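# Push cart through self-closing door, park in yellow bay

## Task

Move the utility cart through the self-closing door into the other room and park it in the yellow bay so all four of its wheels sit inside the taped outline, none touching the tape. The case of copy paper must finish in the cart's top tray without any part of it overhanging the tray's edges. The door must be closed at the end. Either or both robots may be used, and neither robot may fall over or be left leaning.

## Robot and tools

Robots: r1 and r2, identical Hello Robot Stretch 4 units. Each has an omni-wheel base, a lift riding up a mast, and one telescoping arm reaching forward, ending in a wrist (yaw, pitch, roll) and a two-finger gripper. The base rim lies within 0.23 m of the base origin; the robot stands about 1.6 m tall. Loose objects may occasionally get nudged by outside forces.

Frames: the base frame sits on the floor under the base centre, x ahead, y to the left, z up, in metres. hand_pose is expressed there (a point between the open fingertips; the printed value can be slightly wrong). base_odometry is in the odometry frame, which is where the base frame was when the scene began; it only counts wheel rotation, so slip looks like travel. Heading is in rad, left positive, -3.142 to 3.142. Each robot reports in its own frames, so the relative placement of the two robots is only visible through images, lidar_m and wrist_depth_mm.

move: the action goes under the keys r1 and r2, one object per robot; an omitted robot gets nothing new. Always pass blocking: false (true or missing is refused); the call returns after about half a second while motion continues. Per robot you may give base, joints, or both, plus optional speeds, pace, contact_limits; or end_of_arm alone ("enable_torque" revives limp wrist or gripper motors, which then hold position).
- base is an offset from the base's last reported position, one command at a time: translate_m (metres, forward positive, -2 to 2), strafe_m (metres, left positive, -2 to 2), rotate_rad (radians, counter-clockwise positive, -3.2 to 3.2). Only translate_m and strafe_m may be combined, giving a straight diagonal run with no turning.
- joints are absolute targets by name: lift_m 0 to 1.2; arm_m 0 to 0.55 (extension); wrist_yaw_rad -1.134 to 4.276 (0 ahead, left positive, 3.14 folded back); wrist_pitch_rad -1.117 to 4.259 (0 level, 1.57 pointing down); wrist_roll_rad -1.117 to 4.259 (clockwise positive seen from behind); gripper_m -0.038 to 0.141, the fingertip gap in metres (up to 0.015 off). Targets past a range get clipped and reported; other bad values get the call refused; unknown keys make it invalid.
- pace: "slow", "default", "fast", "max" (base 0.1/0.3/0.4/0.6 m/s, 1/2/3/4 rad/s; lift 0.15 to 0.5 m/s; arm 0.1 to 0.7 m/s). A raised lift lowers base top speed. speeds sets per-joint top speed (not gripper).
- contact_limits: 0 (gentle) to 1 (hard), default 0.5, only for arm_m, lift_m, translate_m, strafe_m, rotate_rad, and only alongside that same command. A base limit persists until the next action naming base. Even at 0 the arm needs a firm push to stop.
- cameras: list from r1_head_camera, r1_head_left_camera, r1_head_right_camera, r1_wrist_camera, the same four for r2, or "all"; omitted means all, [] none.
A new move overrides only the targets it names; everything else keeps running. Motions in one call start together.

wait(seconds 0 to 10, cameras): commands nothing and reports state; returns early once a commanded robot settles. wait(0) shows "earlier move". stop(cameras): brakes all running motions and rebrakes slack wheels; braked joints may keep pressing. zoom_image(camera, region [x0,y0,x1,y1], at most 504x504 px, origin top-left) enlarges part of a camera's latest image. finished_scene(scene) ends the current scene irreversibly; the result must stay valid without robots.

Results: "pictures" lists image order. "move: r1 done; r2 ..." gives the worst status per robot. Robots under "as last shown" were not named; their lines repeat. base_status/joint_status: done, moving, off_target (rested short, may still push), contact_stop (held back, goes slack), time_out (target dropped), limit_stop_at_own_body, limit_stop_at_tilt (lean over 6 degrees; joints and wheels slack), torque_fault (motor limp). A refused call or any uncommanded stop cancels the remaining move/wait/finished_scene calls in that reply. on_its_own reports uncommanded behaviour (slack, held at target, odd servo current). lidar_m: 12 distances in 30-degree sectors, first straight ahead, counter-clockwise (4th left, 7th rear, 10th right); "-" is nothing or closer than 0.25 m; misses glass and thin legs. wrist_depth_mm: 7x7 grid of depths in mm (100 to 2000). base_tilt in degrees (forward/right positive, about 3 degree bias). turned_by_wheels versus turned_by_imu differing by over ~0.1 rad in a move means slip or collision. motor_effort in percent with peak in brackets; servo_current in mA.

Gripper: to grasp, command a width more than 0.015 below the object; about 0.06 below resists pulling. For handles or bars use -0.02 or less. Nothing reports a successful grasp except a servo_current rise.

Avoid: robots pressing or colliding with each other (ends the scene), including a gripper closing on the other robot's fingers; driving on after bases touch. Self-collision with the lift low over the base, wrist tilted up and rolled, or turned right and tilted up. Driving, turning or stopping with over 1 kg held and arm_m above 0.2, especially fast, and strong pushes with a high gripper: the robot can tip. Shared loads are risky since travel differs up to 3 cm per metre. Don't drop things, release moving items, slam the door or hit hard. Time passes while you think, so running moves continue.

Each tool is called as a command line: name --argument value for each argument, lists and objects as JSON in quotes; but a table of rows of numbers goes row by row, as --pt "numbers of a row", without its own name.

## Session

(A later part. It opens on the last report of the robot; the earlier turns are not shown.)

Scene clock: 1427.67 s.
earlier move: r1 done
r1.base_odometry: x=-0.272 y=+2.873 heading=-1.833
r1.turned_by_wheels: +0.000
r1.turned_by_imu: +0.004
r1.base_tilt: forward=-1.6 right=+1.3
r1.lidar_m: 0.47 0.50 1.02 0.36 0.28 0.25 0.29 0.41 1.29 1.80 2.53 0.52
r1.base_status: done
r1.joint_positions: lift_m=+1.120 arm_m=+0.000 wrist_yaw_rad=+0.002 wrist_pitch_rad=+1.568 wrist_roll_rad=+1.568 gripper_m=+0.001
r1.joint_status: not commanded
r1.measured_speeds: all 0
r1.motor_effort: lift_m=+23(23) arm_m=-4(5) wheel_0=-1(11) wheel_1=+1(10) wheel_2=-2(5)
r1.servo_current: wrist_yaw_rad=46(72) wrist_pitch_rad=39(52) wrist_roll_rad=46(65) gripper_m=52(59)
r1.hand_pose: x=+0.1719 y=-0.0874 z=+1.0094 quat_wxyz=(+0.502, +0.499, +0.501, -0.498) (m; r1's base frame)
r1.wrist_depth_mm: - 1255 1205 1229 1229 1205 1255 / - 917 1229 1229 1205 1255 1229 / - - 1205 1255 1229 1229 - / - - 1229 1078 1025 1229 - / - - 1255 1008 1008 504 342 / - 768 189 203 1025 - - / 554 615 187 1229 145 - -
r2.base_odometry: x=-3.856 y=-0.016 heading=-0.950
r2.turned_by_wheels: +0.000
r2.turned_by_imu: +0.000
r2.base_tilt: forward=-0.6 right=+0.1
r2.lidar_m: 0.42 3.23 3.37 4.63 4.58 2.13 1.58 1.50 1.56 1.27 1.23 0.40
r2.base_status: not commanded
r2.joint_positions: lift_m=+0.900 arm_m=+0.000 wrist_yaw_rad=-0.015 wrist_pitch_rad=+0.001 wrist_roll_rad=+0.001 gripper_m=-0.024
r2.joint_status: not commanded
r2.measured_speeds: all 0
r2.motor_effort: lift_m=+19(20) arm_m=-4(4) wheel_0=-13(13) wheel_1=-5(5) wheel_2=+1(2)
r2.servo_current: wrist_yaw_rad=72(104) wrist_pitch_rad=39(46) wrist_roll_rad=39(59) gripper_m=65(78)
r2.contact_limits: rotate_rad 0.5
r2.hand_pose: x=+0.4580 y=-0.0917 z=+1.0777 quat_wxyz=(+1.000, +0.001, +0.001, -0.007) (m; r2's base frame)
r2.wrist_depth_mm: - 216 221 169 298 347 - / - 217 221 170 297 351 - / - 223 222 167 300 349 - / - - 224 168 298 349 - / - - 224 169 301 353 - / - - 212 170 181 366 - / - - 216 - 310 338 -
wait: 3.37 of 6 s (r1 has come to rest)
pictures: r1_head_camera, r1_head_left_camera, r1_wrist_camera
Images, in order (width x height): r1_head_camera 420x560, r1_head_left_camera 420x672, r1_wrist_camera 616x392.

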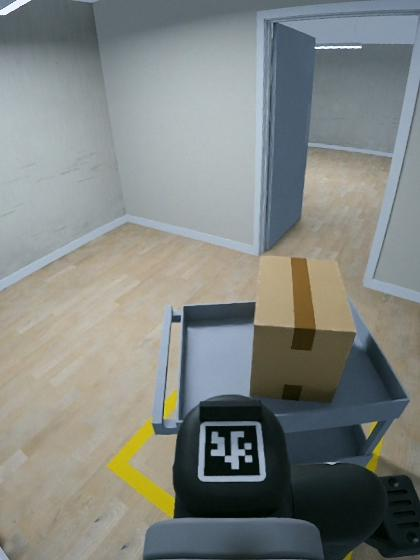

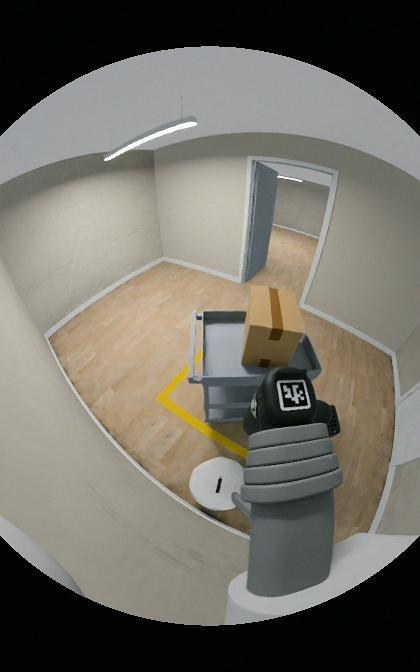

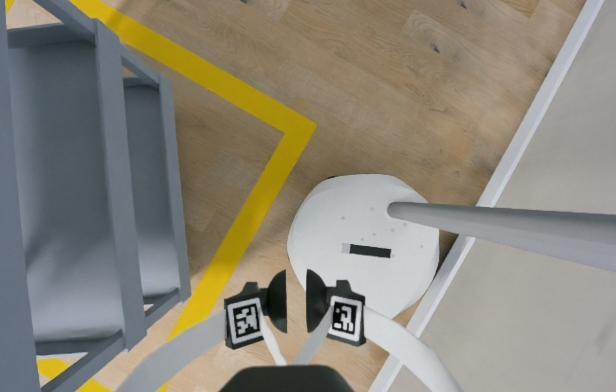

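move --blocking false --cameras '[]' --r1 '{"base":{"strafe_m":0.13,"translate_m":0.13},"joints":{"arm_m":0.05,"gripper_m":-0.01}}'

wait --seconds 4 --cameras '["r1_wrist_camera","r1_head_camera"]'

Scene clock: 1445.23 s.
move: r1 moving
r1.base_odometry: x=-0.256 y=+2.844 heading=-1.834
r1.turned_by_wheels: +0.000
r1.turned_by_imu: +0.000
r1.base_tilt: forward=-1.6 right=+1.3
r1.lidar_m: 0.44 0.44 1.00 0.36 0.29 0.25 0.29 0.44 1.34 1.82 0.72 0.47
r1.base_status: translate_m moving; strafe_m moving
r1.joint_positions: lift_m=+1.120 arm_m=+0.042 wrist_yaw_rad=+0.002 wrist_pitch_rad=+1.568 wrist_roll_rad=+1.568 gripper_m=-0.009
r1.joint_status: arm_m moving; gripper_m moving
r1.measured_speeds: translate_m=+0.089 strafe_m=+0.089 rotate_rad=-0.001 lift_m=+0.000 arm_m=+0.088 wrist_yaw_rad=+0.000 wrist_pitch_rad=+0.000 wrist_roll_rad=+0.000
r1.motor_effort: lift_m=+23(23) arm_m=+6(6) wheel_0=-5(7) wheel_1=+9(10) wheel_2=-5(7)
r1.servo_current: wrist_yaw_rad=39(72) wrist_pitch_rad=46(46) wrist_roll_rad=52(65) gripper_m=46(78)
r1.hand_pose: x=+0.2134 y=-0.0874 z=+1.0094 quat_wxyz=(+0.502, +0.499, +0.501, -0.498) (m; r1's base frame)
r1.wrist_depth_mm: - 1205 1205 1229 1229 1229 1229 / - - 1205 1229 1255 1255 1229 / - - 1205 1229 1229 1229 - / - - 1205 1229 1008 1205 404 / - - 1229 1042 1025 1025 - / - - 186 194 1008 - - / - 530 171 180 152 - -
r2: as last shown
r2.lidar_m: 0.40 3.22 3.37 4.60 4.56 2.16 1.57 1.50 1.57 1.30 1.23 0.40
r2.servo_current: wrist_yaw_rad=78(98) wrist_pitch_rad=39(46) wrist_roll_rad=46(65) gripper_m=72(78)
r2.contact_limits: rotate_rad 0.5
r2.wrist_depth_mm: - 216 220 170 297 349 - / - 216 221 170 298 349 - / - 223 222 167 298 351 - / - - 222 167 300 351 - / - - 224 169 301 351 - / - - 213 170 180 366 - / - - 216 - 312 338 -
pictures: none
No camera images: "cameras" was empty.

Scene clock: 1446.70 s.
earlier move: r1 done
r1.base_odometry: x=-0.180 y=+2.713 heading=-1.834
r1.turned_by_wheels: +0.000
r1.turned_by_imu: +0.000
r1.base_tilt: forward=-1.6 right=+1.3
r1.lidar_m: 0.33 2.91 1.12 0.44 0.31 0.29 0.31 0.48 1.50 2.00 0.51 0.35
r1.base_status: done
r1.joint_positions: lift_m=+1.120 arm_m=+0.050 wrist_yaw_rad=+0.002 wrist_pitch_rad=+1.568 wrist_roll_rad=+1.568 gripper_m=-0.009
r1.joint_status: all done
r1.measured_speeds: all 0
r1.motor_effort: lift_m=+23(23) arm_m=+4(6) wheel_0=-4(7) wheel_1=+0(10) wheel_2=-1(8)
r1.servo_current: wrist_yaw_rad=59(72) wrist_pitch_rad=46(46) wrist_roll_rad=46(65) gripper_m=46(78)
r1.hand_pose: x=+0.2217 y=-0.0874 z=+1.0094 quat_wxyz=(+0.502, +0.499, +0.501, -0.498) (m; r1's base frame)
r1.wrist_depth_mm: 384 436 1205 1229 1229 1229 1205 / 392 433 1255 1205 1229 1255 1229 / 427 436 1255 1229 1205 1255 1205 / 433 439 1229 1229 1008 1205 - / 433 433 707 1060 1025 1182 399 / 439 433 190 195 1025 - - / 1229 392 172 181 153 - -
r2.base_odometry: x=-3.856 y=-0.016 heading=-0.950
r2.turned_by_wheels: +0.000
r2.turned_by_imu: +0.000
r2.base_tilt: forward=-0.6 right=+0.1
r2.lidar_m: 0.39 3.24 3.37 4.65 4.57 2.16 1.58 1.48 1.58 1.30 1.23 0.41
r2.base_status: not commanded
r2.joint_positions: lift_m=+0.900 arm_m=+0.000 wrist_yaw_rad=-0.015 wrist_pitch_rad=+0.001 wrist_roll_rad=+0.001 gripper_m=-0.024
r2.joint_status: not commanded
r2.measured_speeds: all 0
r2.motor_effort: lift_m=+20(20) arm_m=-4(4) wheel_0=-13(13) wheel_1=-5(5) wheel_2=+1(2)
r2.servo_current: wrist_yaw_rad=91(98) wrist_pitch_rad=39(46) wrist_roll_rad=59(65) gripper_m=78(85)
r2.contact_limits: rotate_rad 0.5
r2.hand_pose: x=+0.4580 y=-0.0917 z=+1.0777 quat_wxyz=(+1.000, +0.001, +0.001, -0.007) (m; r2's base frame)
r2.wrist_depth_mm: - 215 220 169 297 347 - / - 216 221 169 298 349 - / - 224 221 168 301 349 - / - - 223 168 301 351 - / - - 224 169 300 353 - / - - 212 170 180 364 - / - - 217 - 310 340 -
wait: 1.47 of 4 s (r1 has come to rest)
pictures: r1_head_camera, r1_wrist_camera
Images, in order (width x height): r1_head_camera 420x560, r1_wrist_camera 616x392.

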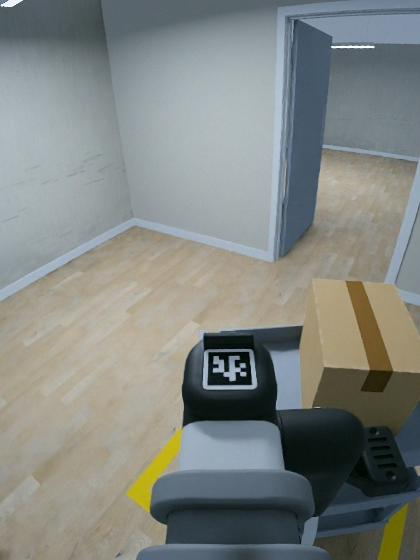

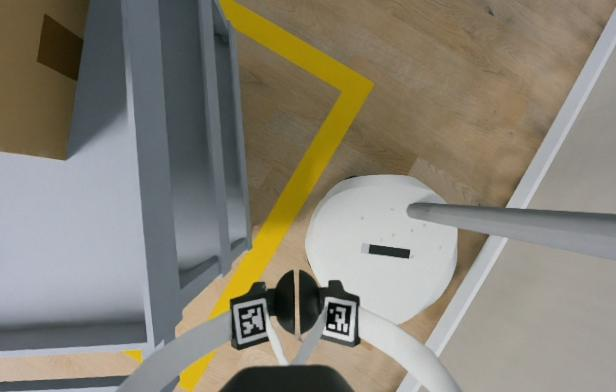

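move --blocking false --cameras '[]' --r1 '{"joints":{"lift_m":0.93}}'

wait --seconds 4 --cameras '["r1_wrist_camera"]'

Scene clock: 1453.30 s.
move: r1 moving
r1.base_odometry: x=-0.180 y=+2.713 heading=-1.834
r1.turned_by_wheels: +0.000
r1.turned_by_imu: +0.000
r1.base_tilt: forward=-1.6 right=+1.3
r1.lidar_m: 0.34 2.93 1.13 0.43 0.31 0.30 0.34 0.49 1.51 1.98 0.55 0.35
r1.base_status: not commanded
r1.joint_positions: lift_m=+1.082 arm_m=+0.050 wrist_yaw_rad=+0.002 wrist_pitch_rad=+1.568 wrist_roll_rad=+1.568 gripper_m=-0.009
r1.joint_status: lift_m moving
r1.measured_speeds: translate_m=+0.000 strafe_m=+0.000 rotate_rad=+0.000 lift_m=-0.146 arm_m=+0.000 wrist_yaw_rad=+0.000 wrist_pitch_rad=+0.000 wrist_roll_rad=+0.000
r1.motor_effort: lift_m=+10(22) arm_m=+4(4) wheel_0=-5(5) wheel_1=+0(1) wheel_2=-2(2)
r1.servo_current: wrist_yaw_rad=52(65) wrist_pitch_rad=39(46) wrist_roll_rad=52(59) gripper_m=39(59)
r1.hand_pose: x=+0.2217 y=-0.0874 z=+0.9723 quat_wxyz=(+0.502, +0.499, +0.501, -0.498) (m; r1's base frame)
r1.wrist_depth_mm: 382 404 1182 1205 1182 1182 1229 / 394 402 1182 1182 1182 1182 1205 / 402 402 1205 1205 1205 1182 1229 / 402 404 - 1205 991 1205 - / 404 404 699 1008 976 991 399 / 404 402 189 203 991 1160 - / - 138 171 181 153 - -
r2: as last shown
r2.lidar_m: 0.43 3.24 3.38 4.60 4.57 2.19 1.58 1.50 1.57 1.27 1.22 0.40
r2.motor_effort: lift_m=+19(20) arm_m=-4(4) wheel_0=-13(13) wheel_1=-5(5) wheel_2=+1(2)
r2.servo_current: wrist_yaw_rad=85(91) wrist_pitch_rad=39(46) wrist_roll_rad=52(59) gripper_m=72(78)
r2.contact_limits: rotate_rad 0.5
r2.wrist_depth_mm: - 216 220 170 298 349 - / - 216 222 170 297 349 - / - 223 222 167 301 349 - / - - 223 168 300 351 - / - - 224 169 301 353 - / - - 212 170 181 368 - / - - 216 - 314 340 -
pictures: none
No camera images: "cameras" was empty.

Scene clock: 1454.67 s.
earlier move: r1 done
r1.base_odometry: x=-0.180 y=+2.713 heading=-1.834
r1.turned_by_wheels: +0.000
r1.turned_by_imu: +0.000
r1.base_tilt: forward=-1.6 right=+1.3
r1.lidar_m: 0.34 2.94 1.12 0.44 0.33 0.29 0.32 0.51 1.51 1.99 0.54 0.37
r1.base_status: not commanded
r1.joint_positions: lift_m=+0.930 arm_m=+0.050 wrist_yaw_rad=+0.002 wrist_pitch_rad=+1.568 wrist_roll_rad=+1.568 gripper_m=-0.009
r1.joint_status: all done
r1.measured_speeds: all 0
r1.motor_effort: lift_m=+12(22) arm_m=+4(5) wheel_0=-4(5) wheel_1=+1(1) wheel_2=-2(2)
r1.servo_current: wrist_yaw_rad=52(65) wrist_pitch_rad=39(46) wrist_roll_rad=39(65) gripper_m=52(59)
r1.hand_pose: x=+0.2217 y=-0.0874 z=+0.8203 quat_wxyz=(+0.502, +0.499, +0.501, -0.498) (m; r1's base frame)
r1.wrist_depth_mm: - - 1042 1042 1042 1060 1042 / - - 1042 1042 1025 1042 1060 / - - 1025 1042 1025 1042 1025 / 252 - 1042 1025 820 1042 1025 / - - 699 878 820 831 402 / - 394 189 202 831 842 - / - 263 171 180 152 - -
r2.base_odometry: x=-3.856 y=-0.016 heading=-0.950
r2.turned_by_wheels: +0.000
r2.turned_by_imu: +0.000
r2.base_tilt: forward=-0.6 right=+0.1
r2.lidar_m: 0.39 3.23 3.36 4.63 4.57 2.15 1.57 1.50 1.59 1.29 1.22 0.42
r2.base_status: not commanded
r2.joint_positions: lift_m=+0.900 arm_m=+0.000 wrist_yaw_rad=-0.015 wrist_pitch_rad=+0.001 wrist_roll_rad=+0.001 gripper_m=-0.024
r2.joint_status: not commanded
r2.measured_speeds: all 0
r2.motor_effort: lift_m=+20(20) arm_m=-4(4) wheel_0=-13(14) wheel_1=-5(5) wheel_2=+1(2)
r2.servo_current: wrist_yaw_rad=98(98) wrist_pitch_rad=46(46) wrist_roll_rad=46(59) gripper_m=72(85)
r2.contact_limits: rotate_rad 0.5
r2.hand_pose: x=+0.4580 y=-0.0917 z=+1.0777 quat_wxyz=(+1.000, +0.001, +0.001, -0.007) (m; r2's base frame)
r2.wrist_depth_mm: - 216 221 170 297 345 - / - 216 220 170 298 349 - / - 223 222 167 300 349 - / - - 223 168 301 349 - / - - 224 169 301 353 - / - - 212 170 181 366 - / - - 216 - 312 340 -
wait: 1.37 of 4 s (r1 has come to rest)
pictures: r1_wrist_camera
Images, in order (width x height): r1_wrist_camera 616x392.

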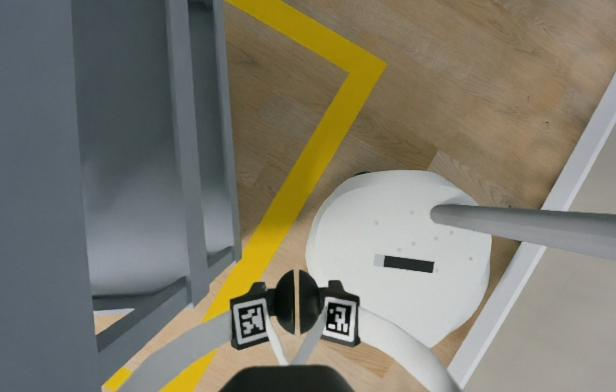

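move --blocking false --cameras '[]' --r1 '{"joints":{"arm_m":0.115},"pace":"slow"}'

wait --seconds 3 --cameras '["r1_wrist_camera"]'

Scene clock: 1460.77 s.
move: r1 moving
r1.base_odometry: x=-0.180 y=+2.713 heading=-1.834
r1.turned_by_wheels: +0.000
r1.turned_by_imu: +0.000
r1.base_tilt: forward=-1.6 right=+1.3
r1.lidar_m: 0.34 2.93 1.10 0.43 0.32 0.30 0.33 0.47 1.52 2.00 0.55 0.36
r1.base_status: not commanded
r1.joint_positions: lift_m=+0.930 arm_m=+0.063 wrist_yaw_rad=+0.002 wrist_pitch_rad=+1.568 wrist_roll_rad=+1.568 gripper_m=-0.009
r1.joint_status: arm_m moving
r1.measured_speeds: translate_m=+0.000 strafe_m=+0.000 rotate_rad=+0.000 lift_m=+0.000 arm_m=+0.049 wrist_yaw_rad=+0.000 wrist_pitch_rad=+0.000 wrist_roll_rad=+0.000
r1.motor_effort: lift_m=+12(13) arm_m=+6(8) wheel_0=-4(5) wheel_1=+1(1) wheel_2=-1(2)
r1.servo_current: wrist_yaw_rad=39(65) wrist_pitch_rad=39(46) wrist_roll_rad=33(65) gripper_m=46(52)
r1.hand_pose: x=+0.2344 y=-0.0874 z=+0.8203 quat_wxyz=(+0.502, +0.499, +0.501, -0.498) (m; r1's base frame)
r1.wrist_depth_mm: - - 1025 1042 1042 1060 1060 / - - 1060 1025 1042 1042 1042 / - - 1042 1042 1042 1042 1042 / - - 1042 1025 842 1060 1042 / - - - 842 820 831 421 / - 362 189 202 831 831 - / - 260 171 181 152 - -
r2: as last shown
r2.lidar_m: 0.40 3.24 3.37 4.63 4.59 2.16 1.55 1.49 1.54 1.30 1.22 0.42
r2.motor_effort: lift_m=+19(20) arm_m=-4(4) wheel_0=-13(13) wheel_1=-5(5) wheel_2=+2(2)
r2.servo_current: wrist_yaw_rad=85(85) wrist_pitch_rad=39(46) wrist_roll_rad=52(59) gripper_m=72(78)
r2.contact_limits: rotate_rad 0.5
r2.wrist_depth_mm: - 216 222 169 298 349 - / - 218 220 169 298 347 - / - 223 222 167 298 349 - / - - 223 168 298 351 - / - - 224 169 301 355 - / - - 212 170 181 364 - / - - 216 - 310 338 -
pictures: none
No camera images: "cameras" was empty.

Scene clock: 1462.17 s.
earlier move: r1 done
r1.base_odometry: x=-0.180 y=+2.713 heading=-1.834
r1.turned_by_wheels: +0.000
r1.turned_by_imu: +0.000
r1.base_tilt: forward=-1.6 right=+1.3
r1.lidar_m: 0.34 2.92 1.13 0.42 0.31 0.29 0.31 0.50 1.52 2.00 0.54 0.37
r1.base_status: not commanded
r1.joint_positions: lift_m=+0.930 arm_m=+0.115 wrist_yaw_rad=+0.002 wrist_pitch_rad=+1.568 wrist_roll_rad=+1.568 gripper_m=-0.009
r1.joint_status: all done
r1.measured_speeds: all 0
r1.motor_effort: lift_m=+13(13) arm_m=+5(8) wheel_0=-5(5) wheel_1=+0(1) wheel_2=-2(2)
r1.servo_current: wrist_yaw_rad=52(72) wrist_pitch_rad=39(52) wrist_roll_rad=46(65) gripper_m=39(59)
r1.hand_pose: x=+0.2867 y=-0.0874 z=+0.8203 quat_wxyz=(+0.502, +0.499, +0.501, -0.498) (m; r1's base frame)
r1.wrist_depth_mm: 246 - - 1042 1042 1025 1060 / 248 - - 1025 1060 1025 1042 / 246 - - 1025 1025 1042 1025 / 246 253 - 1042 831 831 1025 / 247 - - 1025 820 831 559 / 245 248 208 194 831 831 - / 246 247 171 180 152 - -
r2.base_odometry: x=-3.856 y=-0.016 heading=-0.950
r2.turned_by_wheels: +0.000
r2.turned_by_imu: +0.000
r2.base_tilt: forward=-0.6 right=+0.1
r2.lidar_m: 0.38 3.26 3.39 4.60 4.56 2.14 1.58 1.48 1.57 1.26 1.22 0.42
r2.base_status: not commanded
r2.joint_positions: lift_m=+0.900 arm_m=+0.000 wrist_yaw_rad=-0.015 wrist_pitch_rad=+0.001 wrist_roll_rad=+0.001 gripper_m=-0.024
r2.joint_status: not commanded
r2.measured_speeds: all 0
r2.motor_effort: lift_m=+19(20) arm_m=-4(5) wheel_0=-13(14) wheel_1=-5(5) wheel_2=+1(2)
r2.servo_current: wrist_yaw_rad=78(98) wrist_pitch_rad=39(46) wrist_roll_rad=46(59) gripper_m=78(78)
r2.contact_limits: rotate_rad 0.5
r2.hand_pose: x=+0.4580 y=-0.0917 z=+1.0777 quat_wxyz=(+1.000, +0.001, +0.001, -0.007) (m; r2's base frame)
r2.wrist_depth_mm: - 216 220 169 298 349 - / - 216 222 169 300 347 - / - 224 222 167 300 349 - / - - 222 168 300 351 - / - - 224 169 303 353 - / - - 213 170 181 366 - / - - 216 - 312 336 -
wait: 1.40 of 3 s (r1 has come to rest)
pictures: r1_wrist_camera
Images, in order (width x height): r1_wrist_camera 616x392.

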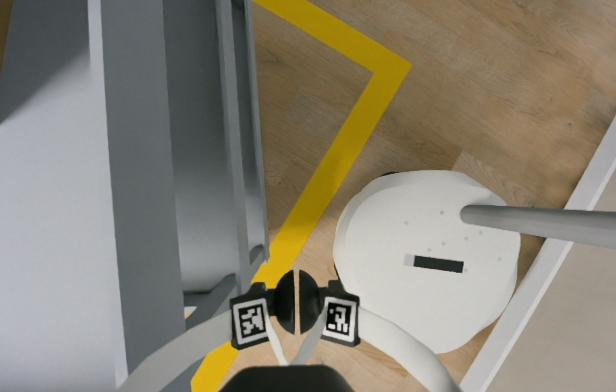

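move --blocking false --cameras '[]' --r1 '{"base":{"translate_m":0.14},"pace":"slow","contact_limits":{"translate_m":0.7}}'

wait --seconds 5 --cameras '["r1_wrist_camera","r1_head_camera"]'

Scene clock: 1467.27 s.
move: r1 moving
r1.base_odometry: x=-0.183 y=+2.701 heading=-1.833
r1.turned_by_wheels: +0.000
r1.turned_by_imu: +0.000
r1.base_tilt: forward=-1.6 right=+1.3
r1.lidar_m: 0.34 2.91 1.17 0.45 0.33 0.30 0.33 0.47 1.60 2.01 0.51 0.35
r1.base_status: translate_m moving
r1.joint_positions: lift_m=+0.930 arm_m=+0.115 wrist_yaw_rad=+0.002 wrist_pitch_rad=+1.568 wrist_roll_rad=+1.568 gripper_m=-0.009
r1.joint_status: not commanded
r1.measured_speeds: translate_m=+0.048 strafe_m=+0.000 rotate_rad=-0.001 lift_m=+0.000 arm_m=+0.000 wrist_yaw_rad=+0.000 wrist_pitch_rad=+0.000 wrist_roll_rad=+0.000
r1.motor_effort: lift_m=+12(13) arm_m=+5(5) wheel_0=+4(5) wheel_1=+6(6) wheel_2=-5(6)
r1.servo_current: wrist_yaw_rad=52(59) wrist_pitch_rad=39(46) wrist_roll_rad=39(59) gripper_m=46(52)
r1.contact_limits: translate_m 0.7
r1.hand_pose: x=+0.2867 y=-0.0874 z=+0.8203 quat_wxyz=(+0.502, +0.499, +0.501, -0.498) (m; r1's base frame)
r1.wrist_depth_mm: 246 246 - 1042 1042 1060 1025 / 246 248 - 1008 1042 1042 1060 / 247 - - 1042 1042 1042 1025 / 246 247 508 1042 831 831 1060 / 247 246 - 1042 831 820 1008 / 246 247 189 195 831 831 - / 246 247 171 180 153 - -
r2: as last shown
r2.lidar_m: 0.41 3.26 3.38 4.63 4.56 2.17 1.58 1.49 1.55 1.29 1.23 0.42
r2.motor_effort: lift_m=+20(20) arm_m=-4(5) wheel_0=-13(13) wheel_1=-5(5) wheel_2=+2(2)
r2.servo_current: wrist_yaw_rad=78(91) wrist_pitch_rad=39(46) wrist_roll_rad=39(59) gripper_m=78(78)
r2.contact_limits: rotate_rad 0.5
r2.wrist_depth_mm: - 216 221 170 297 349 - / - 216 221 170 297 349 - / - 223 222 167 300 349 - / - - 223 168 300 349 - / - - 224 169 300 349 - / - - 212 170 181 366 - / - - 216 - 312 338 -
pictures: none
No camera images: "cameras" was empty.

Scene clock: 1469.47 s.
earlier move: r1 done
r1.base_odometry: x=-0.216 y=+2.578 heading=-1.833
r1.turned_by_wheels: +0.000
r1.turned_by_imu: +0.000
r1.base_tilt: forward=-1.6 right=+1.2
r1.lidar_m: 0.28 0.30 1.51 0.62 0.43 0.41 0.46 0.66 1.96 2.04 0.41 0.25
r1.base_status: done
r1.joint_positions: lift_m=+0.930 arm_m=+0.115 wrist_yaw_rad=-0.001 wrist_pitch_rad=+1.580 wrist_roll_rad=+1.568 gripper_m=-0.009
r1.joint_status: not commanded
r1.measured_speeds: all 0
r1.motor_effort: lift_m=+12(13) arm_m=+4(5) wheel_0=+7(9) wheel_1=+4(6) wheel_2=-5(9)
r1.servo_current: wrist_yaw_rad=39(78) wrist_pitch_rad=52(65) wrist_roll_rad=59(59) gripper_m=52(52)
r1.contact_limits: translate_m 0.7
r1.hand_pose: x=+0.2831 y=-0.0874 z=+0.8203 quat_wxyz=(+0.498, +0.497, +0.503, -0.502) (m; r1's base frame)
r1.wrist_depth_mm: 181 244 245 1060 1042 1042 1060 / 191 245 246 1042 1060 1042 1042 / 202 245 248 1042 1025 1060 1042 / 242 244 246 1042 820 842 1042 / 243 244 246 842 831 842 1060 / 243 245 246 192 831 854 1060 / 243 244 158 183 168 1042 -
r2.base_odometry: x=-3.856 y=-0.016 heading=-0.950
r2.turned_by_wheels: +0.000
r2.turned_by_imu: +0.000
r2.base_tilt: forward=-0.6 right=+0.1
r2.lidar_m: 0.39 3.25 3.40 4.63 4.55 2.16 1.56 1.50 1.56 1.28 1.21 0.42
r2.base_status: not commanded
r2.joint_positions: lift_m=+0.900 arm_m=+0.000 wrist_yaw_rad=-0.015 wrist_pitch_rad=+0.001 wrist_roll_rad=+0.001 gripper_m=-0.024
r2.joint_status: not commanded
r2.measured_speeds: all 0
r2.motor_effort: lift_m=+20(20) arm_m=-4(5) wheel_0=-13(13) wheel_1=-5(5) wheel_2=+1(2)
r2.servo_current: wrist_yaw_rad=85(98) wrist_pitch_rad=39(46) wrist_roll_rad=46(59) gripper_m=78(85)
r2.contact_limits: rotate_rad 0.5
r2.hand_pose: x=+0.4580 y=-0.0917 z=+1.0777 quat_wxyz=(+1.000, +0.001, +0.001, -0.007) (m; r2's base frame)
r2.wrist_depth_mm: - 216 221 170 297 349 - / - 217 221 169 298 349 - / - 222 222 167 300 347 - / - - 223 168 300 351 - / - - 224 169 301 353 - / - - 212 170 181 364 - / - - 216 - 312 338 -
wait: 2.20 of 5 s (r1 has come to rest)
pictures: r1_head_camera, r1_wrist_camera
Images, in order (width x height): r1_head_camera 420x560, r1_wrist_camera 616x392.

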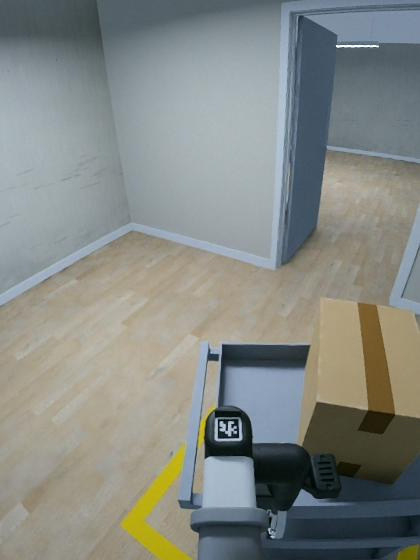

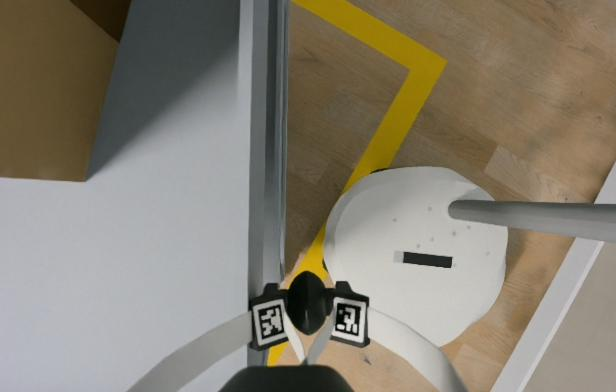

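move --blocking false --cameras '[]' --r1 '{"base":{"translate_m":0.08},"pace":"slow","contact_limits":{"translate_m":0.7}}'

wait --seconds 4 --cameras '["r1_wrist_camera","r1_head_camera"]'

Scene clock: 1473.30 s.
move: r1 moving
r1.base_odometry: x=-0.219 y=+2.566 heading=-1.833
r1.turned_by_wheels: +0.000
r1.turned_by_imu: +0.000
r1.base_tilt: forward=-1.6 right=+1.2
r1.lidar_m: 0.26 0.31 1.57 0.62 0.44 0.41 0.46 0.66 1.97 2.05 0.37 0.29
r1.base_status: translate_m moving
r1.joint_positions: lift_m=+0.930 arm_m=+0.115 wrist_yaw_rad=-0.002 wrist_pitch_rad=+1.581 wrist_roll_rad=+1.568 gripper_m=-0.009
r1.joint_status: not commanded
r1.measured_speeds: translate_m=+0.049 strafe_m=+0.000 rotate_rad=+0.002 lift_m=+0.000 arm_m=+0.000 wrist_yaw_rad=-0.003 wrist_pitch_rad=+0.010 wrist_roll_rad=+0.000
r1.motor_effort: lift_m=+12(13) arm_m=+5(5) wheel_0=+10(10) wheel_1=+4(7) wheel_2=-10(12)
r1.servo_current: wrist_yaw_rad=46(59) wrist_pitch_rad=65(65) wrist_roll_rad=39(65) gripper_m=52(52)
r1.contact_limits: translate_m 0.7
r1.hand_pose: x=+0.2826 y=-0.0874 z=+0.8203 quat_wxyz=(+0.498, +0.497, +0.503, -0.502) (m; r1's base frame)
r1.wrist_depth_mm: 178 243 245 1042 1025 1060 1098 / 185 242 246 1042 1042 1060 1078 / 195 244 245 1060 1078 1042 1042 / 240 244 245 1042 831 842 525 / 240 243 246 904 831 831 1078 / 242 244 246 191 183 1060 1060 / 241 242 143 177 181 1060 -
r2: as last shown
r2.lidar_m: 0.42 3.24 3.35 4.62 4.57 2.16 1.55 1.49 1.57 1.28 1.23 0.40
r2.motor_effort: lift_m=+20(20) arm_m=-4(4) wheel_0=-13(14) wheel_1=-5(5) wheel_2=+1(2)
r2.servo_current: wrist_yaw_rad=91(91) wrist_pitch_rad=39(39) wrist_roll_rad=46(59) gripper_m=78(78)
r2.contact_limits: rotate_rad 0.5
r2.wrist_depth_mm: - 216 221 169 298 347 - / - 216 221 170 297 347 - / - 223 223 167 298 349 - / - - 223 168 298 351 - / - - 224 169 303 351 - / - - 212 169 180 366 - / - - 216 - 312 338 -
pictures: none
No camera images: "cameras" was empty.

Scene clock: 1474.87 s.
earlier move: r1 done
r1.base_odometry: x=-0.237 y=+2.501 heading=-1.833
r1.turned_by_wheels: +0.000
r1.turned_by_imu: +0.000
r1.base_tilt: forward=-1.6 right=+1.3
r1.lidar_m: 0.31 2.80 1.74 0.68 0.50 0.48 0.52 0.75 2.02 2.08 0.34 0.32
r1.base_status: done
r1.joint_positions: lift_m=+0.930 arm_m=+0.115 wrist_yaw_rad=-0.002 wrist_pitch_rad=+1.573 wrist_roll_rad=+1.568 gripper_m=-0.009
r1.joint_status: not commanded
r1.measured_speeds: all 0
r1.motor_effort: lift_m=+13(13) arm_m=+4(5) wheel_0=+3(12) wheel_1=+4(7) wheel_2=-2(12)
r1.servo_current: wrist_yaw_rad=39(65) wrist_pitch_rad=46(78) wrist_roll_rad=46(65) gripper_m=46(52)
r1.contact_limits: translate_m 0.7
r1.hand_pose: x=+0.2851 y=-0.0874 z=+0.8203 quat_wxyz=(+0.500, +0.499, +0.501, -0.500) (m; r1's base frame)
r1.wrist_depth_mm: 180 246 247 1042 1042 1060 1060 / 196 247 246 1042 1042 1042 1060 / 246 246 247 1042 1042 1042 1060 / 246 247 247 1025 854 831 1042 / 245 247 248 1025 820 842 1042 / 245 247 187 204 820 831 1042 / 245 246 171 151 152 1025 1060
r2.base_odometry: x=-3.856 y=-0.016 heading=-0.950
r2.turned_by_wheels: +0.000
r2.turned_by_imu: +0.000
r2.base_tilt: forward=-0.6 right=+0.1
r2.lidar_m: 0.40 3.25 3.39 4.63 4.57 2.18 1.58 1.49 1.56 1.29 1.23 0.40
r2.base_status: not commanded
r2.joint_positions: lift_m=+0.900 arm_m=+0.000 wrist_yaw_rad=-0.015 wrist_pitch_rad=+0.001 wrist_roll_rad=+0.001 gripper_m=-0.024
r2.joint_status: not commanded
r2.measured_speeds: all 0
r2.motor_effort: lift_m=+20(20) arm_m=-4(5) wheel_0=-13(14) wheel_1=-5(5) wheel_2=+1(2)
r2.servo_current: wrist_yaw_rad=91(91) wrist_pitch_rad=33(52) wrist_roll_rad=52(65) gripper_m=78(78)
r2.contact_limits: rotate_rad 0.5
r2.hand_pose: x=+0.4580 y=-0.0917 z=+1.0777 quat_wxyz=(+1.000, +0.001, +0.001, -0.007) (m; r2's base frame)
r2.wrist_depth_mm: - 215 221 170 298 349 - / - 217 220 169 298 349 - / - 223 221 167 300 349 - / - - 223 168 300 351 - / - - 224 169 301 353 - / - - 213 170 181 364 - / - - 215 - 312 340 -
wait: 1.57 of 4 s (r1 has come to rest)
pictures: r1_head_camera, r1_wrist_camera
Images, in order (width x height): r1_head_camera 420x560, r1_wrist_camera 616x392.

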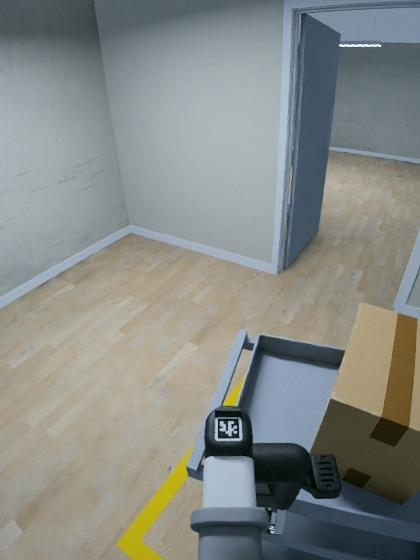

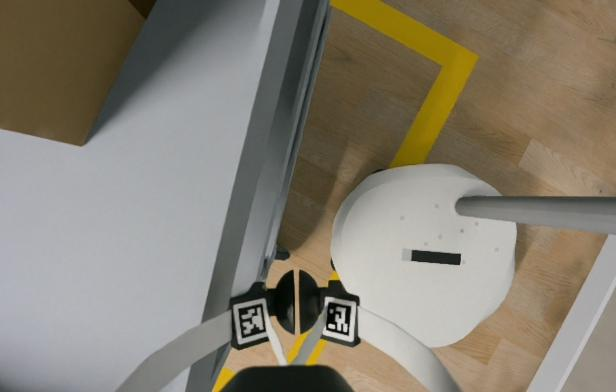

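move --blocking false --cameras '[]' --r1 '{"base":{"translate_m":-0.1},"pace":"slow","joints":{"arm_m":0.0}}'

wait --seconds 4 --cameras '[]'

move --blocking false --cameras '[]' --r1 '{"joints":{"lift_m":1.17}}'

wait --seconds 4 --cameras '["r1_wrist_camera","r1_head_camera","r1_head_left_camera"]'

Scene clock: 1481.50 s.
move: r1 moving
r1.base_odometry: x=-0.234 y=+2.513 heading=-1.833
r1.turned_by_wheels: +0.000
r1.turned_by_imu: -0.001
r1.base_tilt: forward=-1.6 right=+1.3
r1.lidar_m: 0.33 2.81 1.73 0.67 0.49 0.47 0.50 0.74 2.00 2.06 0.38 0.33
r1.base_status: translate_m moving
r1.joint_positions: lift_m=+0.930 arm_m=+0.102 wrist_yaw_rad=-0.002 wrist_pitch_rad=+1.572 wrist_roll_rad=+1.568 gripper_m=-0.009
r1.joint_status: arm_m moving
r1.measured_speeds: translate_m=-0.048 strafe_m=+0.000 rotate_rad=+0.001 lift_m=+0.000 arm_m=-0.049 wrist_yaw_rad=+0.000 wrist_pitch_rad=+0.000 wrist_roll_rad=+0.000
r1.motor_effort: lift_m=+13(13) arm_m=-3(8) wheel_0=-6(7) wheel_1=-5(5) wheel_2=+6(7)
r1.servo_current: wrist_yaw_rad=59(65) wrist_pitch_rad=46(46) wrist_roll_rad=59(65) gripper_m=46(52)
r1.hand_pose: x=+0.2727 y=-0.0874 z=+0.8203 quat_wxyz=(+0.500, +0.499, +0.501, -0.500) (m; r1's base frame)
r1.wrist_depth_mm: 198 247 247 1025 1060 1042 1042 / 222 246 247 1025 1025 1060 1042 / 246 246 - 1042 1078 1078 1025 / 246 247 - 1060 831 831 1060 / 246 246 - 1025 809 854 1060 / 246 246 186 202 831 842 1042 / 245 246 171 151 152 1042 -
r2: as last shown
r2.lidar_m: 0.41 3.25 3.37 4.66 4.58 2.17 1.57 1.48 1.55 1.28 1.21 0.40
r2.motor_effort: lift_m=+19(20) arm_m=-4(4) wheel_0=-13(13) wheel_1=-5(5) wheel_2=+2(2)
r2.servo_current: wrist_yaw_rad=85(91) wrist_pitch_rad=39(46) wrist_roll_rad=52(52) gripper_m=78(78)
r2.contact_limits: rotate_rad 0.5
r2.wrist_depth_mm: - 216 221 169 297 347 - / - 216 222 170 298 351 - / - 222 222 167 300 351 - / - - 223 168 300 351 - / - - 223 169 301 353 - / - - 213 170 181 366 - / - - 216 - 312 338 -
pictures: none
No camera images: "cameras" was empty.

Scene clock: 1483.43 s.
earlier move: r1 done
r1.base_odometry: x=-0.211 y=+2.598 heading=-1.833
r1.turned_by_wheels: +0.000
r1.turned_by_imu: +0.000
r1.base_tilt: forward=-1.6 right=+1.3
r1.lidar_m: 0.42 2.90 1.50 0.59 0.41 0.40 0.43 0.61 1.93 2.05 0.48 0.41
r1.base_status: done
r1.joint_positions: lift_m=+0.930 arm_m=+0.000 wrist_yaw_rad=-0.002 wrist_pitch_rad=+1.572 wrist_roll_rad=+1.568 gripper_m=-0.009
r1.joint_status: all done
r1.measured_speeds: all 0
r1.motor_effort: lift_m=+12(13) arm_m=-4(8) wheel_0=-3(7) wheel_1=-3(7) wheel_2=+1(8)
r1.servo_current: wrist_yaw_rad=39(72) wrist_pitch_rad=46(52) wrist_roll_rad=52(65) gripper_m=52(52)
r1.hand_pose: x=+0.1704 y=-0.0874 z=+0.8203 quat_wxyz=(+0.500, +0.499, +0.501, -0.500) (m; r1's base frame)
r1.wrist_depth_mm: - - 1042 1042 1025 1042 1042 / - - 1042 1042 1042 1060 1060 / - - 1042 1042 1042 1042 1042 / - - 1042 866 820 1025 1042 / - - 1025 820 820 1042 338 / 530 1025 1025 195 831 1060 - / 496 1042 180 180 153 - -
r2.base_odometry: x=-3.856 y=-0.016 heading=-0.950
r2.turned_by_wheels: +0.000
r2.turned_by_imu: +0.000
r2.base_tilt: forward=-0.6 right=+0.1
r2.lidar_m: 0.41 3.24 3.39 4.63 4.55 2.17 1.56 1.51 1.57 1.28 1.22 0.44
r2.base_status: not commanded
r2.joint_positions: lift_m=+0.900 arm_m=+0.000 wrist_yaw_rad=-0.015 wrist_pitch_rad=+0.001 wrist_roll_rad=+0.001 gripper_m=-0.024
r2.joint_status: not commanded
r2.measured_speeds: all 0
r2.motor_effort: lift_m=+19(20) arm_m=-4(4) wheel_0=-13(13) wheel_1=-5(5) wheel_2=+2(2)
r2.servo_current: wrist_yaw_rad=85(98) wrist_pitch_rad=46(52) wrist_roll_rad=52(59) gripper_m=72(85)
r2.contact_limits: rotate_rad 0.5
r2.hand_pose: x=+0.4580 y=-0.0917 z=+1.0777 quat_wxyz=(+1.000, +0.001, +0.001, -0.007) (m; r2's base frame)
r2.wrist_depth_mm: - 216 221 169 298 349 - / - 216 221 169 298 349 - / - 222 221 167 300 349 - / - - 224 167 300 351 - / - - 224 169 301 353 - / - - 212 170 181 364 - / - - 217 - 314 338 -
wait: 1.93 of 4 s (r1 has come to rest)
pictures: none
No camera images: "cameras" was empty.

Scene clock: 1483.93 s.
move: r1 moving
r1.base_odometry: x=-0.211 y=+2.598 heading=-1.833
r1.turned_by_wheels: +0.000
r1.turned_by_imu: +0.000
r1.base_tilt: forward=-1.6 right=+1.3
r1.lidar_m: 0.39 2.85 1.45 0.58 0.42 0.41 0.43 0.63 1.95 2.03 0.48 0.42
r1.base_status: not commanded
r1.joint_positions: lift_m=+0.968 arm_m=+0.000 wrist_yaw_rad=-0.002 wrist_pitch_rad=+1.572 wrist_roll_rad=+1.568 gripper_m=-0.009
r1.joint_status: lift_m moving
r1.measured_speeds: translate_m=+0.000 strafe_m=+0.000 rotate_rad=+0.000 lift_m=+0.146 arm_m=+0.000 wrist_yaw_rad=+0.000 wrist_pitch_rad=+0.000 wrist_roll_rad=+0.000
r1.motor_effort: lift_m=+24(26) arm_m=-4(5) wheel_0=-3(3) wheel_1=-3(3) wheel_2=+1(1)
r1.servo_current: wrist_yaw_rad=46(52) wrist_pitch_rad=46(46) wrist_roll_rad=46(65) gripper_m=39(52)
r1.hand_pose: x=+0.1704 y=-0.0874 z=+0.8574 quat_wxyz=(+0.500, +0.499, +0.501, -0.500) (m; r1's base frame)
r1.wrist_depth_mm: - - 831 1060 1078 1098 1060 / - - 1060 1060 1060 1060 1098 / - - 1078 1060 1060 1078 1098 / - - 1060 904 866 1060 1060 / - - 1060 854 842 1025 338 / 504 1060 1060 195 854 1078 - / 1060 1078 181 180 153 - -
r2: as last shown
r2.lidar_m: 0.39 3.24 3.39 4.63 4.56 2.16 1.59 1.47 1.55 1.28 1.23 0.44
r2.motor_effort: lift_m=+19(20) arm_m=-4(4) wheel_0=-13(13) wheel_1=-5(5) wheel_2=+1(2)
r2.servo_current: wrist_yaw_rad=91(98) wrist_pitch_rad=33(46) wrist_roll_rad=39(52) gripper_m=72(78)
r2.contact_limits: rotate_rad 0.5
r2.wrist_depth_mm: - 216 221 169 298 349 - / - 216 221 169 300 347 - / - 223 222 167 300 349 - / - - 223 168 300 349 - / - - 223 169 300 353 - / - - 212 169 181 364 - / - - 216 - 312 336 -
pictures: none
No camera images: "cameras" was empty.

Scene clock: 1485.50 s.
earlier move: r1 done
r1.base_odometry: x=-0.211 y=+2.598 heading=-1.833
r1.turned_by_wheels: +0.000
r1.turned_by_imu: +0.000
r1.base_tilt: forward=-1.6 right=+1.3
r1.lidar_m: 0.39 2.84 1.47 0.57 0.41 0.41 0.44 0.62 1.93 2.02 0.48 0.39
r1.base_status: not commanded
r1.joint_positions: lift_m=+1.170 arm_m=+0.000 wrist_yaw_rad=-0.002 wrist_pitch_rad=+1.572 wrist_roll_rad=+1.568 gripper_m=-0.009
r1.joint_status: all done
r1.measured_speeds: all 0
r1.motor_effort: lift_m=+24(27) arm_m=-4(5) wheel_0=-3(3) wheel_1=-3(3) wheel_2=+1(1)
r1.servo_current: wrist_yaw_rad=46(72) wrist_pitch_rad=39(46) wrist_roll_rad=46(65) gripper_m=52(59)
r1.hand_pose: x=+0.1704 y=-0.0874 z=+1.0594 quat_wxyz=(+0.500, +0.499, +0.501, -0.500) (m; r1's base frame)
r1.wrist_depth_mm: 407 484 904 1255 1255 1255 1281 / 442 484 1255 1229 1281 1281 1281 / 484 - 1308 1281 1308 1255 1281 / 480 - 1255 1281 1098 1281 - / 484 778 1255 1078 1078 1281 327 / 480 1281 1255 195 1078 1281 - / - 1255 181 180 152 - -
r2.base_odometry: x=-3.856 y=-0.016 heading=-0.950
r2.turned_by_wheels: +0.000
r2.turned_by_imu: +0.000
r2.base_tilt: forward=-0.6 right=+0.1
r2.lidar_m: 0.40 3.24 3.37 4.65 4.57 2.14 1.57 1.47 1.57 1.29 1.22 0.42
r2.base_status: not commanded
r2.joint_positions: lift_m=+0.900 arm_m=+0.000 wrist_yaw_rad=-0.015 wrist_pitch_rad=+0.001 wrist_roll_rad=+0.001 gripper_m=-0.024
r2.joint_status: not commanded
r2.measured_speeds: all 0
r2.motor_effort: lift_m=+19(20) arm_m=-4(4) wheel_0=-13(13) wheel_1=-5(5) wheel_2=+1(2)
r2.servo_current: wrist_yaw_rad=85(98) wrist_pitch_rad=39(46) wrist_roll_rad=46(52) gripper_m=78(78)
r2.contact_limits: rotate_rad 0.5
r2.hand_pose: x=+0.4580 y=-0.0917 z=+1.0777 quat_wxyz=(+1.000, +0.001, +0.001, -0.007) (m; r2's base frame)
r2.wrist_depth_mm: - 216 220 169 297 349 - / - 216 221 169 300 349 - / - 223 223 167 300 351 - / - - 223 168 300 353 - / - - 224 169 300 353 - / - - 212 170 180 364 - / - - 216 - 312 336 -
wait: 1.57 of 4 s (r1 has come to rest)
pictures: r1_head_camera, r1_head_left_camera, r1_wrist_camera
Images, in order (width x height): r1_head_camera 420x560, r1_head_left_camera 420x672, r1_wrist_camera 616x392.

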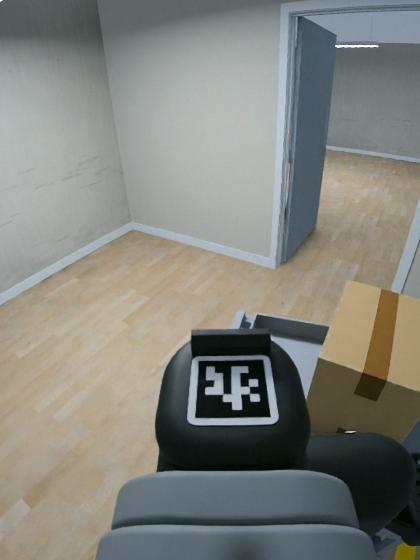

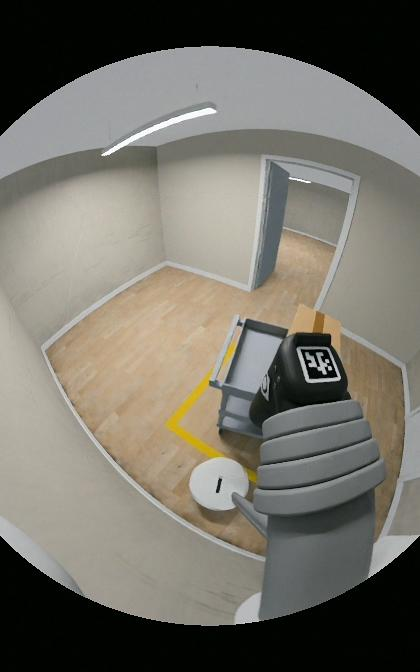

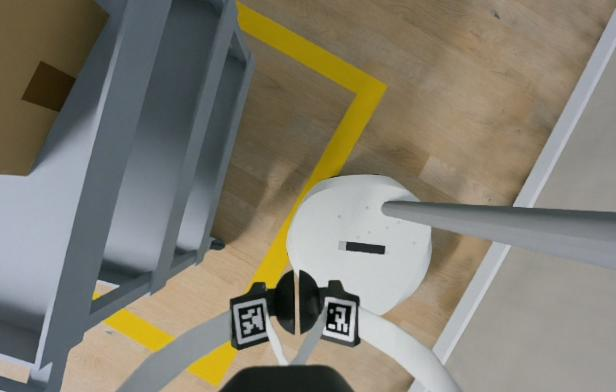

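move --blocking false --cameras '[]' --r1 '{"base":{"translate_m":-0.13},"joints":{"lift_m":0.7}}'

wait --seconds 4 --cameras '["r1_head_camera","r1_head_left_camera","r1_head_right_camera"]'

zoom_image --camera "r1_head_right_camera" --region '[120, 270, 320, 470]'

Scene clock: 1500.07 s.
move: r1 moving
r1.base_odometry: x=-0.203 y=+2.628 heading=-1.833
r1.turned_by_wheels: +0.000
r1.turned_by_imu: +0.000
r1.base_tilt: forward=-1.6 right=+1.3
r1.lidar_m: 0.43 2.88 1.42 0.53 0.40 0.37 0.42 0.60 1.83 2.02 0.53 0.41
r1.base_status: translate_m moving
r1.joint_positions: lift_m=+1.132 arm_m=+0.000 wrist_yaw_rad=-0.002 wrist_pitch_rad=+1.572 wrist_roll_rad=+1.568 gripper_m=-0.009
r1.joint_status: lift_m moving
r1.measured_speeds: translate_m=-0.120 strafe_m=-0.001 rotate_rad=+0.001 lift_m=-0.146 arm_m=+0.000 wrist_yaw_rad=+0.000 wrist_pitch_rad=-0.001 wrist_roll_rad=+0.000
r1.motor_effort: lift_m=+11(24) arm_m=-4(5) wheel_0=-4(9) wheel_1=-7(9) wheel_2=+9(9)
r1.servo_current: wrist_yaw_rad=78(78) wrist_pitch_rad=39(46) wrist_roll_rad=59(65) gripper_m=46(52)
r1.hand_pose: x=+0.1705 y=-0.0874 z=+1.0223 quat_wxyz=(+0.500, +0.499, +0.501, -0.500) (m; r1's base frame)
r1.wrist_depth_mm: 430 - 976 1255 1229 1229 1229 / 449 - 1229 1229 1255 1255 1229 / 449 - 1229 1255 1229 1255 1229 / 452 - 1255 1060 1042 1229 - / - - 1281 1025 1025 1205 329 / 517 1205 1229 195 1042 1255 - / 1229 1229 181 180 152 - -
r2: as last shown
r2.lidar_m: 0.40 3.22 3.39 4.61 4.59 2.17 1.55 1.48 1.57 1.27 1.23 0.43
r2.motor_effort: lift_m=+19(20) arm_m=-4(4) wheel_0=-13(13) wheel_1=-5(5) wheel_2=+2(2)
r2.servo_current: wrist_yaw_rad=78(98) wrist_pitch_rad=33(46) wrist_roll_rad=65(65) gripper_m=72(78)
r2.contact_limits: rotate_rad 0.5
r2.wrist_depth_mm: - 216 221 170 297 349 - / - 217 221 170 298 349 - / - 223 223 168 298 349 - / - - 223 167 301 351 - / - - 224 169 301 353 - / - - 212 170 181 364 - / - - 216 - 312 336 -
pictures: none
No camera images: "cameras" was empty.

Scene clock: 1502.43 s.
earlier move: r1 done
r1.base_odometry: x=-0.177 y=+2.723 heading=-1.834
r1.turned_by_wheels: +0.000
r1.turned_by_imu: +0.000
r1.base_tilt: forward=-1.6 right=+1.2
r1.lidar_m: 0.52 2.93 1.10 0.42 0.31 0.27 0.32 0.45 1.47 2.01 0.60 0.52
r1.base_status: done
r1.joint_positions: lift_m=+0.700 arm_m=+0.000 wrist_yaw_rad=-0.002 wrist_pitch_rad=+1.572 wrist_roll_rad=+1.568 gripper_m=-0.009
r1.joint_status: all done
r1.measured_speeds: all 0
r1.motor_effort: lift_m=+13(24) arm_m=-4(5) wheel_0=-1(9) wheel_1=-1(9) wheel_2=-2(9)
r1.servo_current: wrist_yaw_rad=46(78) wrist_pitch_rad=46(52) wrist_roll_rad=59(65) gripper_m=46(52)
r1.hand_pose: x=+0.1705 y=-0.0874 z=+0.5903 quat_wxyz=(+0.500, +0.500, +0.500, -0.500) (m; r1's base frame)
r1.wrist_depth_mm: - 788 820 809 809 820 820 / - 798 798 798 809 809 820 / - 798 798 820 809 820 820 / 615 788 820 640 603 609 820 / 615 798 809 603 597 603 355 / 654 798 185 203 597 609 - / 798 809 180 180 152 597 -
r2.base_odometry: x=-3.856 y=-0.016 heading=-0.950
r2.turned_by_wheels: +0.000
r2.turned_by_imu: +0.000
r2.base_tilt: forward=-0.6 right=+0.1
r2.lidar_m: 0.40 3.25 3.40 4.65 4.56 2.15 1.57 1.49 1.56 1.28 1.23 0.40
r2.base_status: not commanded
r2.joint_positions: lift_m=+0.900 arm_m=+0.000 wrist_yaw_rad=-0.015 wrist_pitch_rad=+0.001 wrist_roll_rad=+0.001 gripper_m=-0.024
r2.joint_status: not commanded
r2.measured_speeds: all 0
r2.motor_effort: lift_m=+19(20) arm_m=-4(5) wheel_0=-13(13) wheel_1=-5(5) wheel_2=+1(2)
r2.servo_current: wrist_yaw_rad=78(98) wrist_pitch_rad=46(46) wrist_roll_rad=52(65) gripper_m=72(85)
r2.contact_limits: rotate_rad 0.5
r2.hand_pose: x=+0.4580 y=-0.0917 z=+1.0777 quat_wxyz=(+1.000, +0.001, +0.001, -0.007) (m; r2's base frame)
r2.wrist_depth_mm: - 215 221 170 297 347 - / - 217 221 170 298 347 - / - 223 223 167 300 349 - / - - 222 167 300 353 - / - - 223 169 301 351 - / - - 213 170 181 366 - / - - 216 - 312 338 -
wait: 2.37 of 4 s (r1 has come to rest)
pictures: r1_head_camera, r1_head_left_camera, r1_head_right_camera
Images, in order (width x height): r1_head_camera 420x560, r1_head_left_camera 420x672, r1_head_right_camera 420x672.

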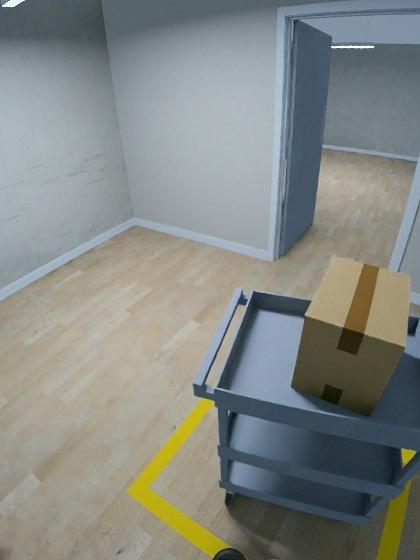

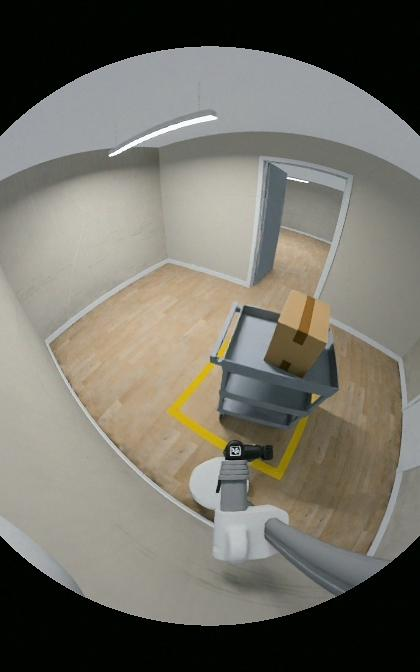

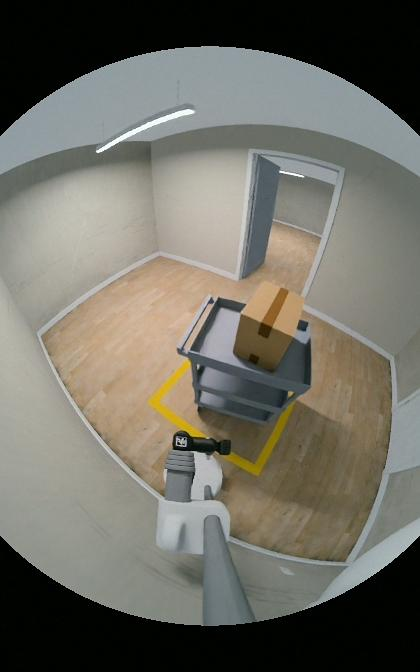

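Scaled by 2.520 from the camera's 420x672 image, which has a finer 600x960 frame.

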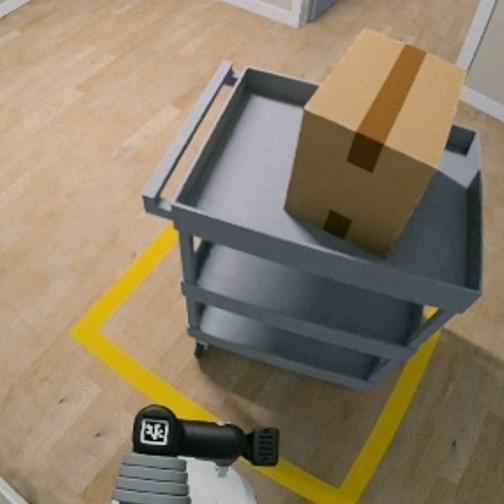

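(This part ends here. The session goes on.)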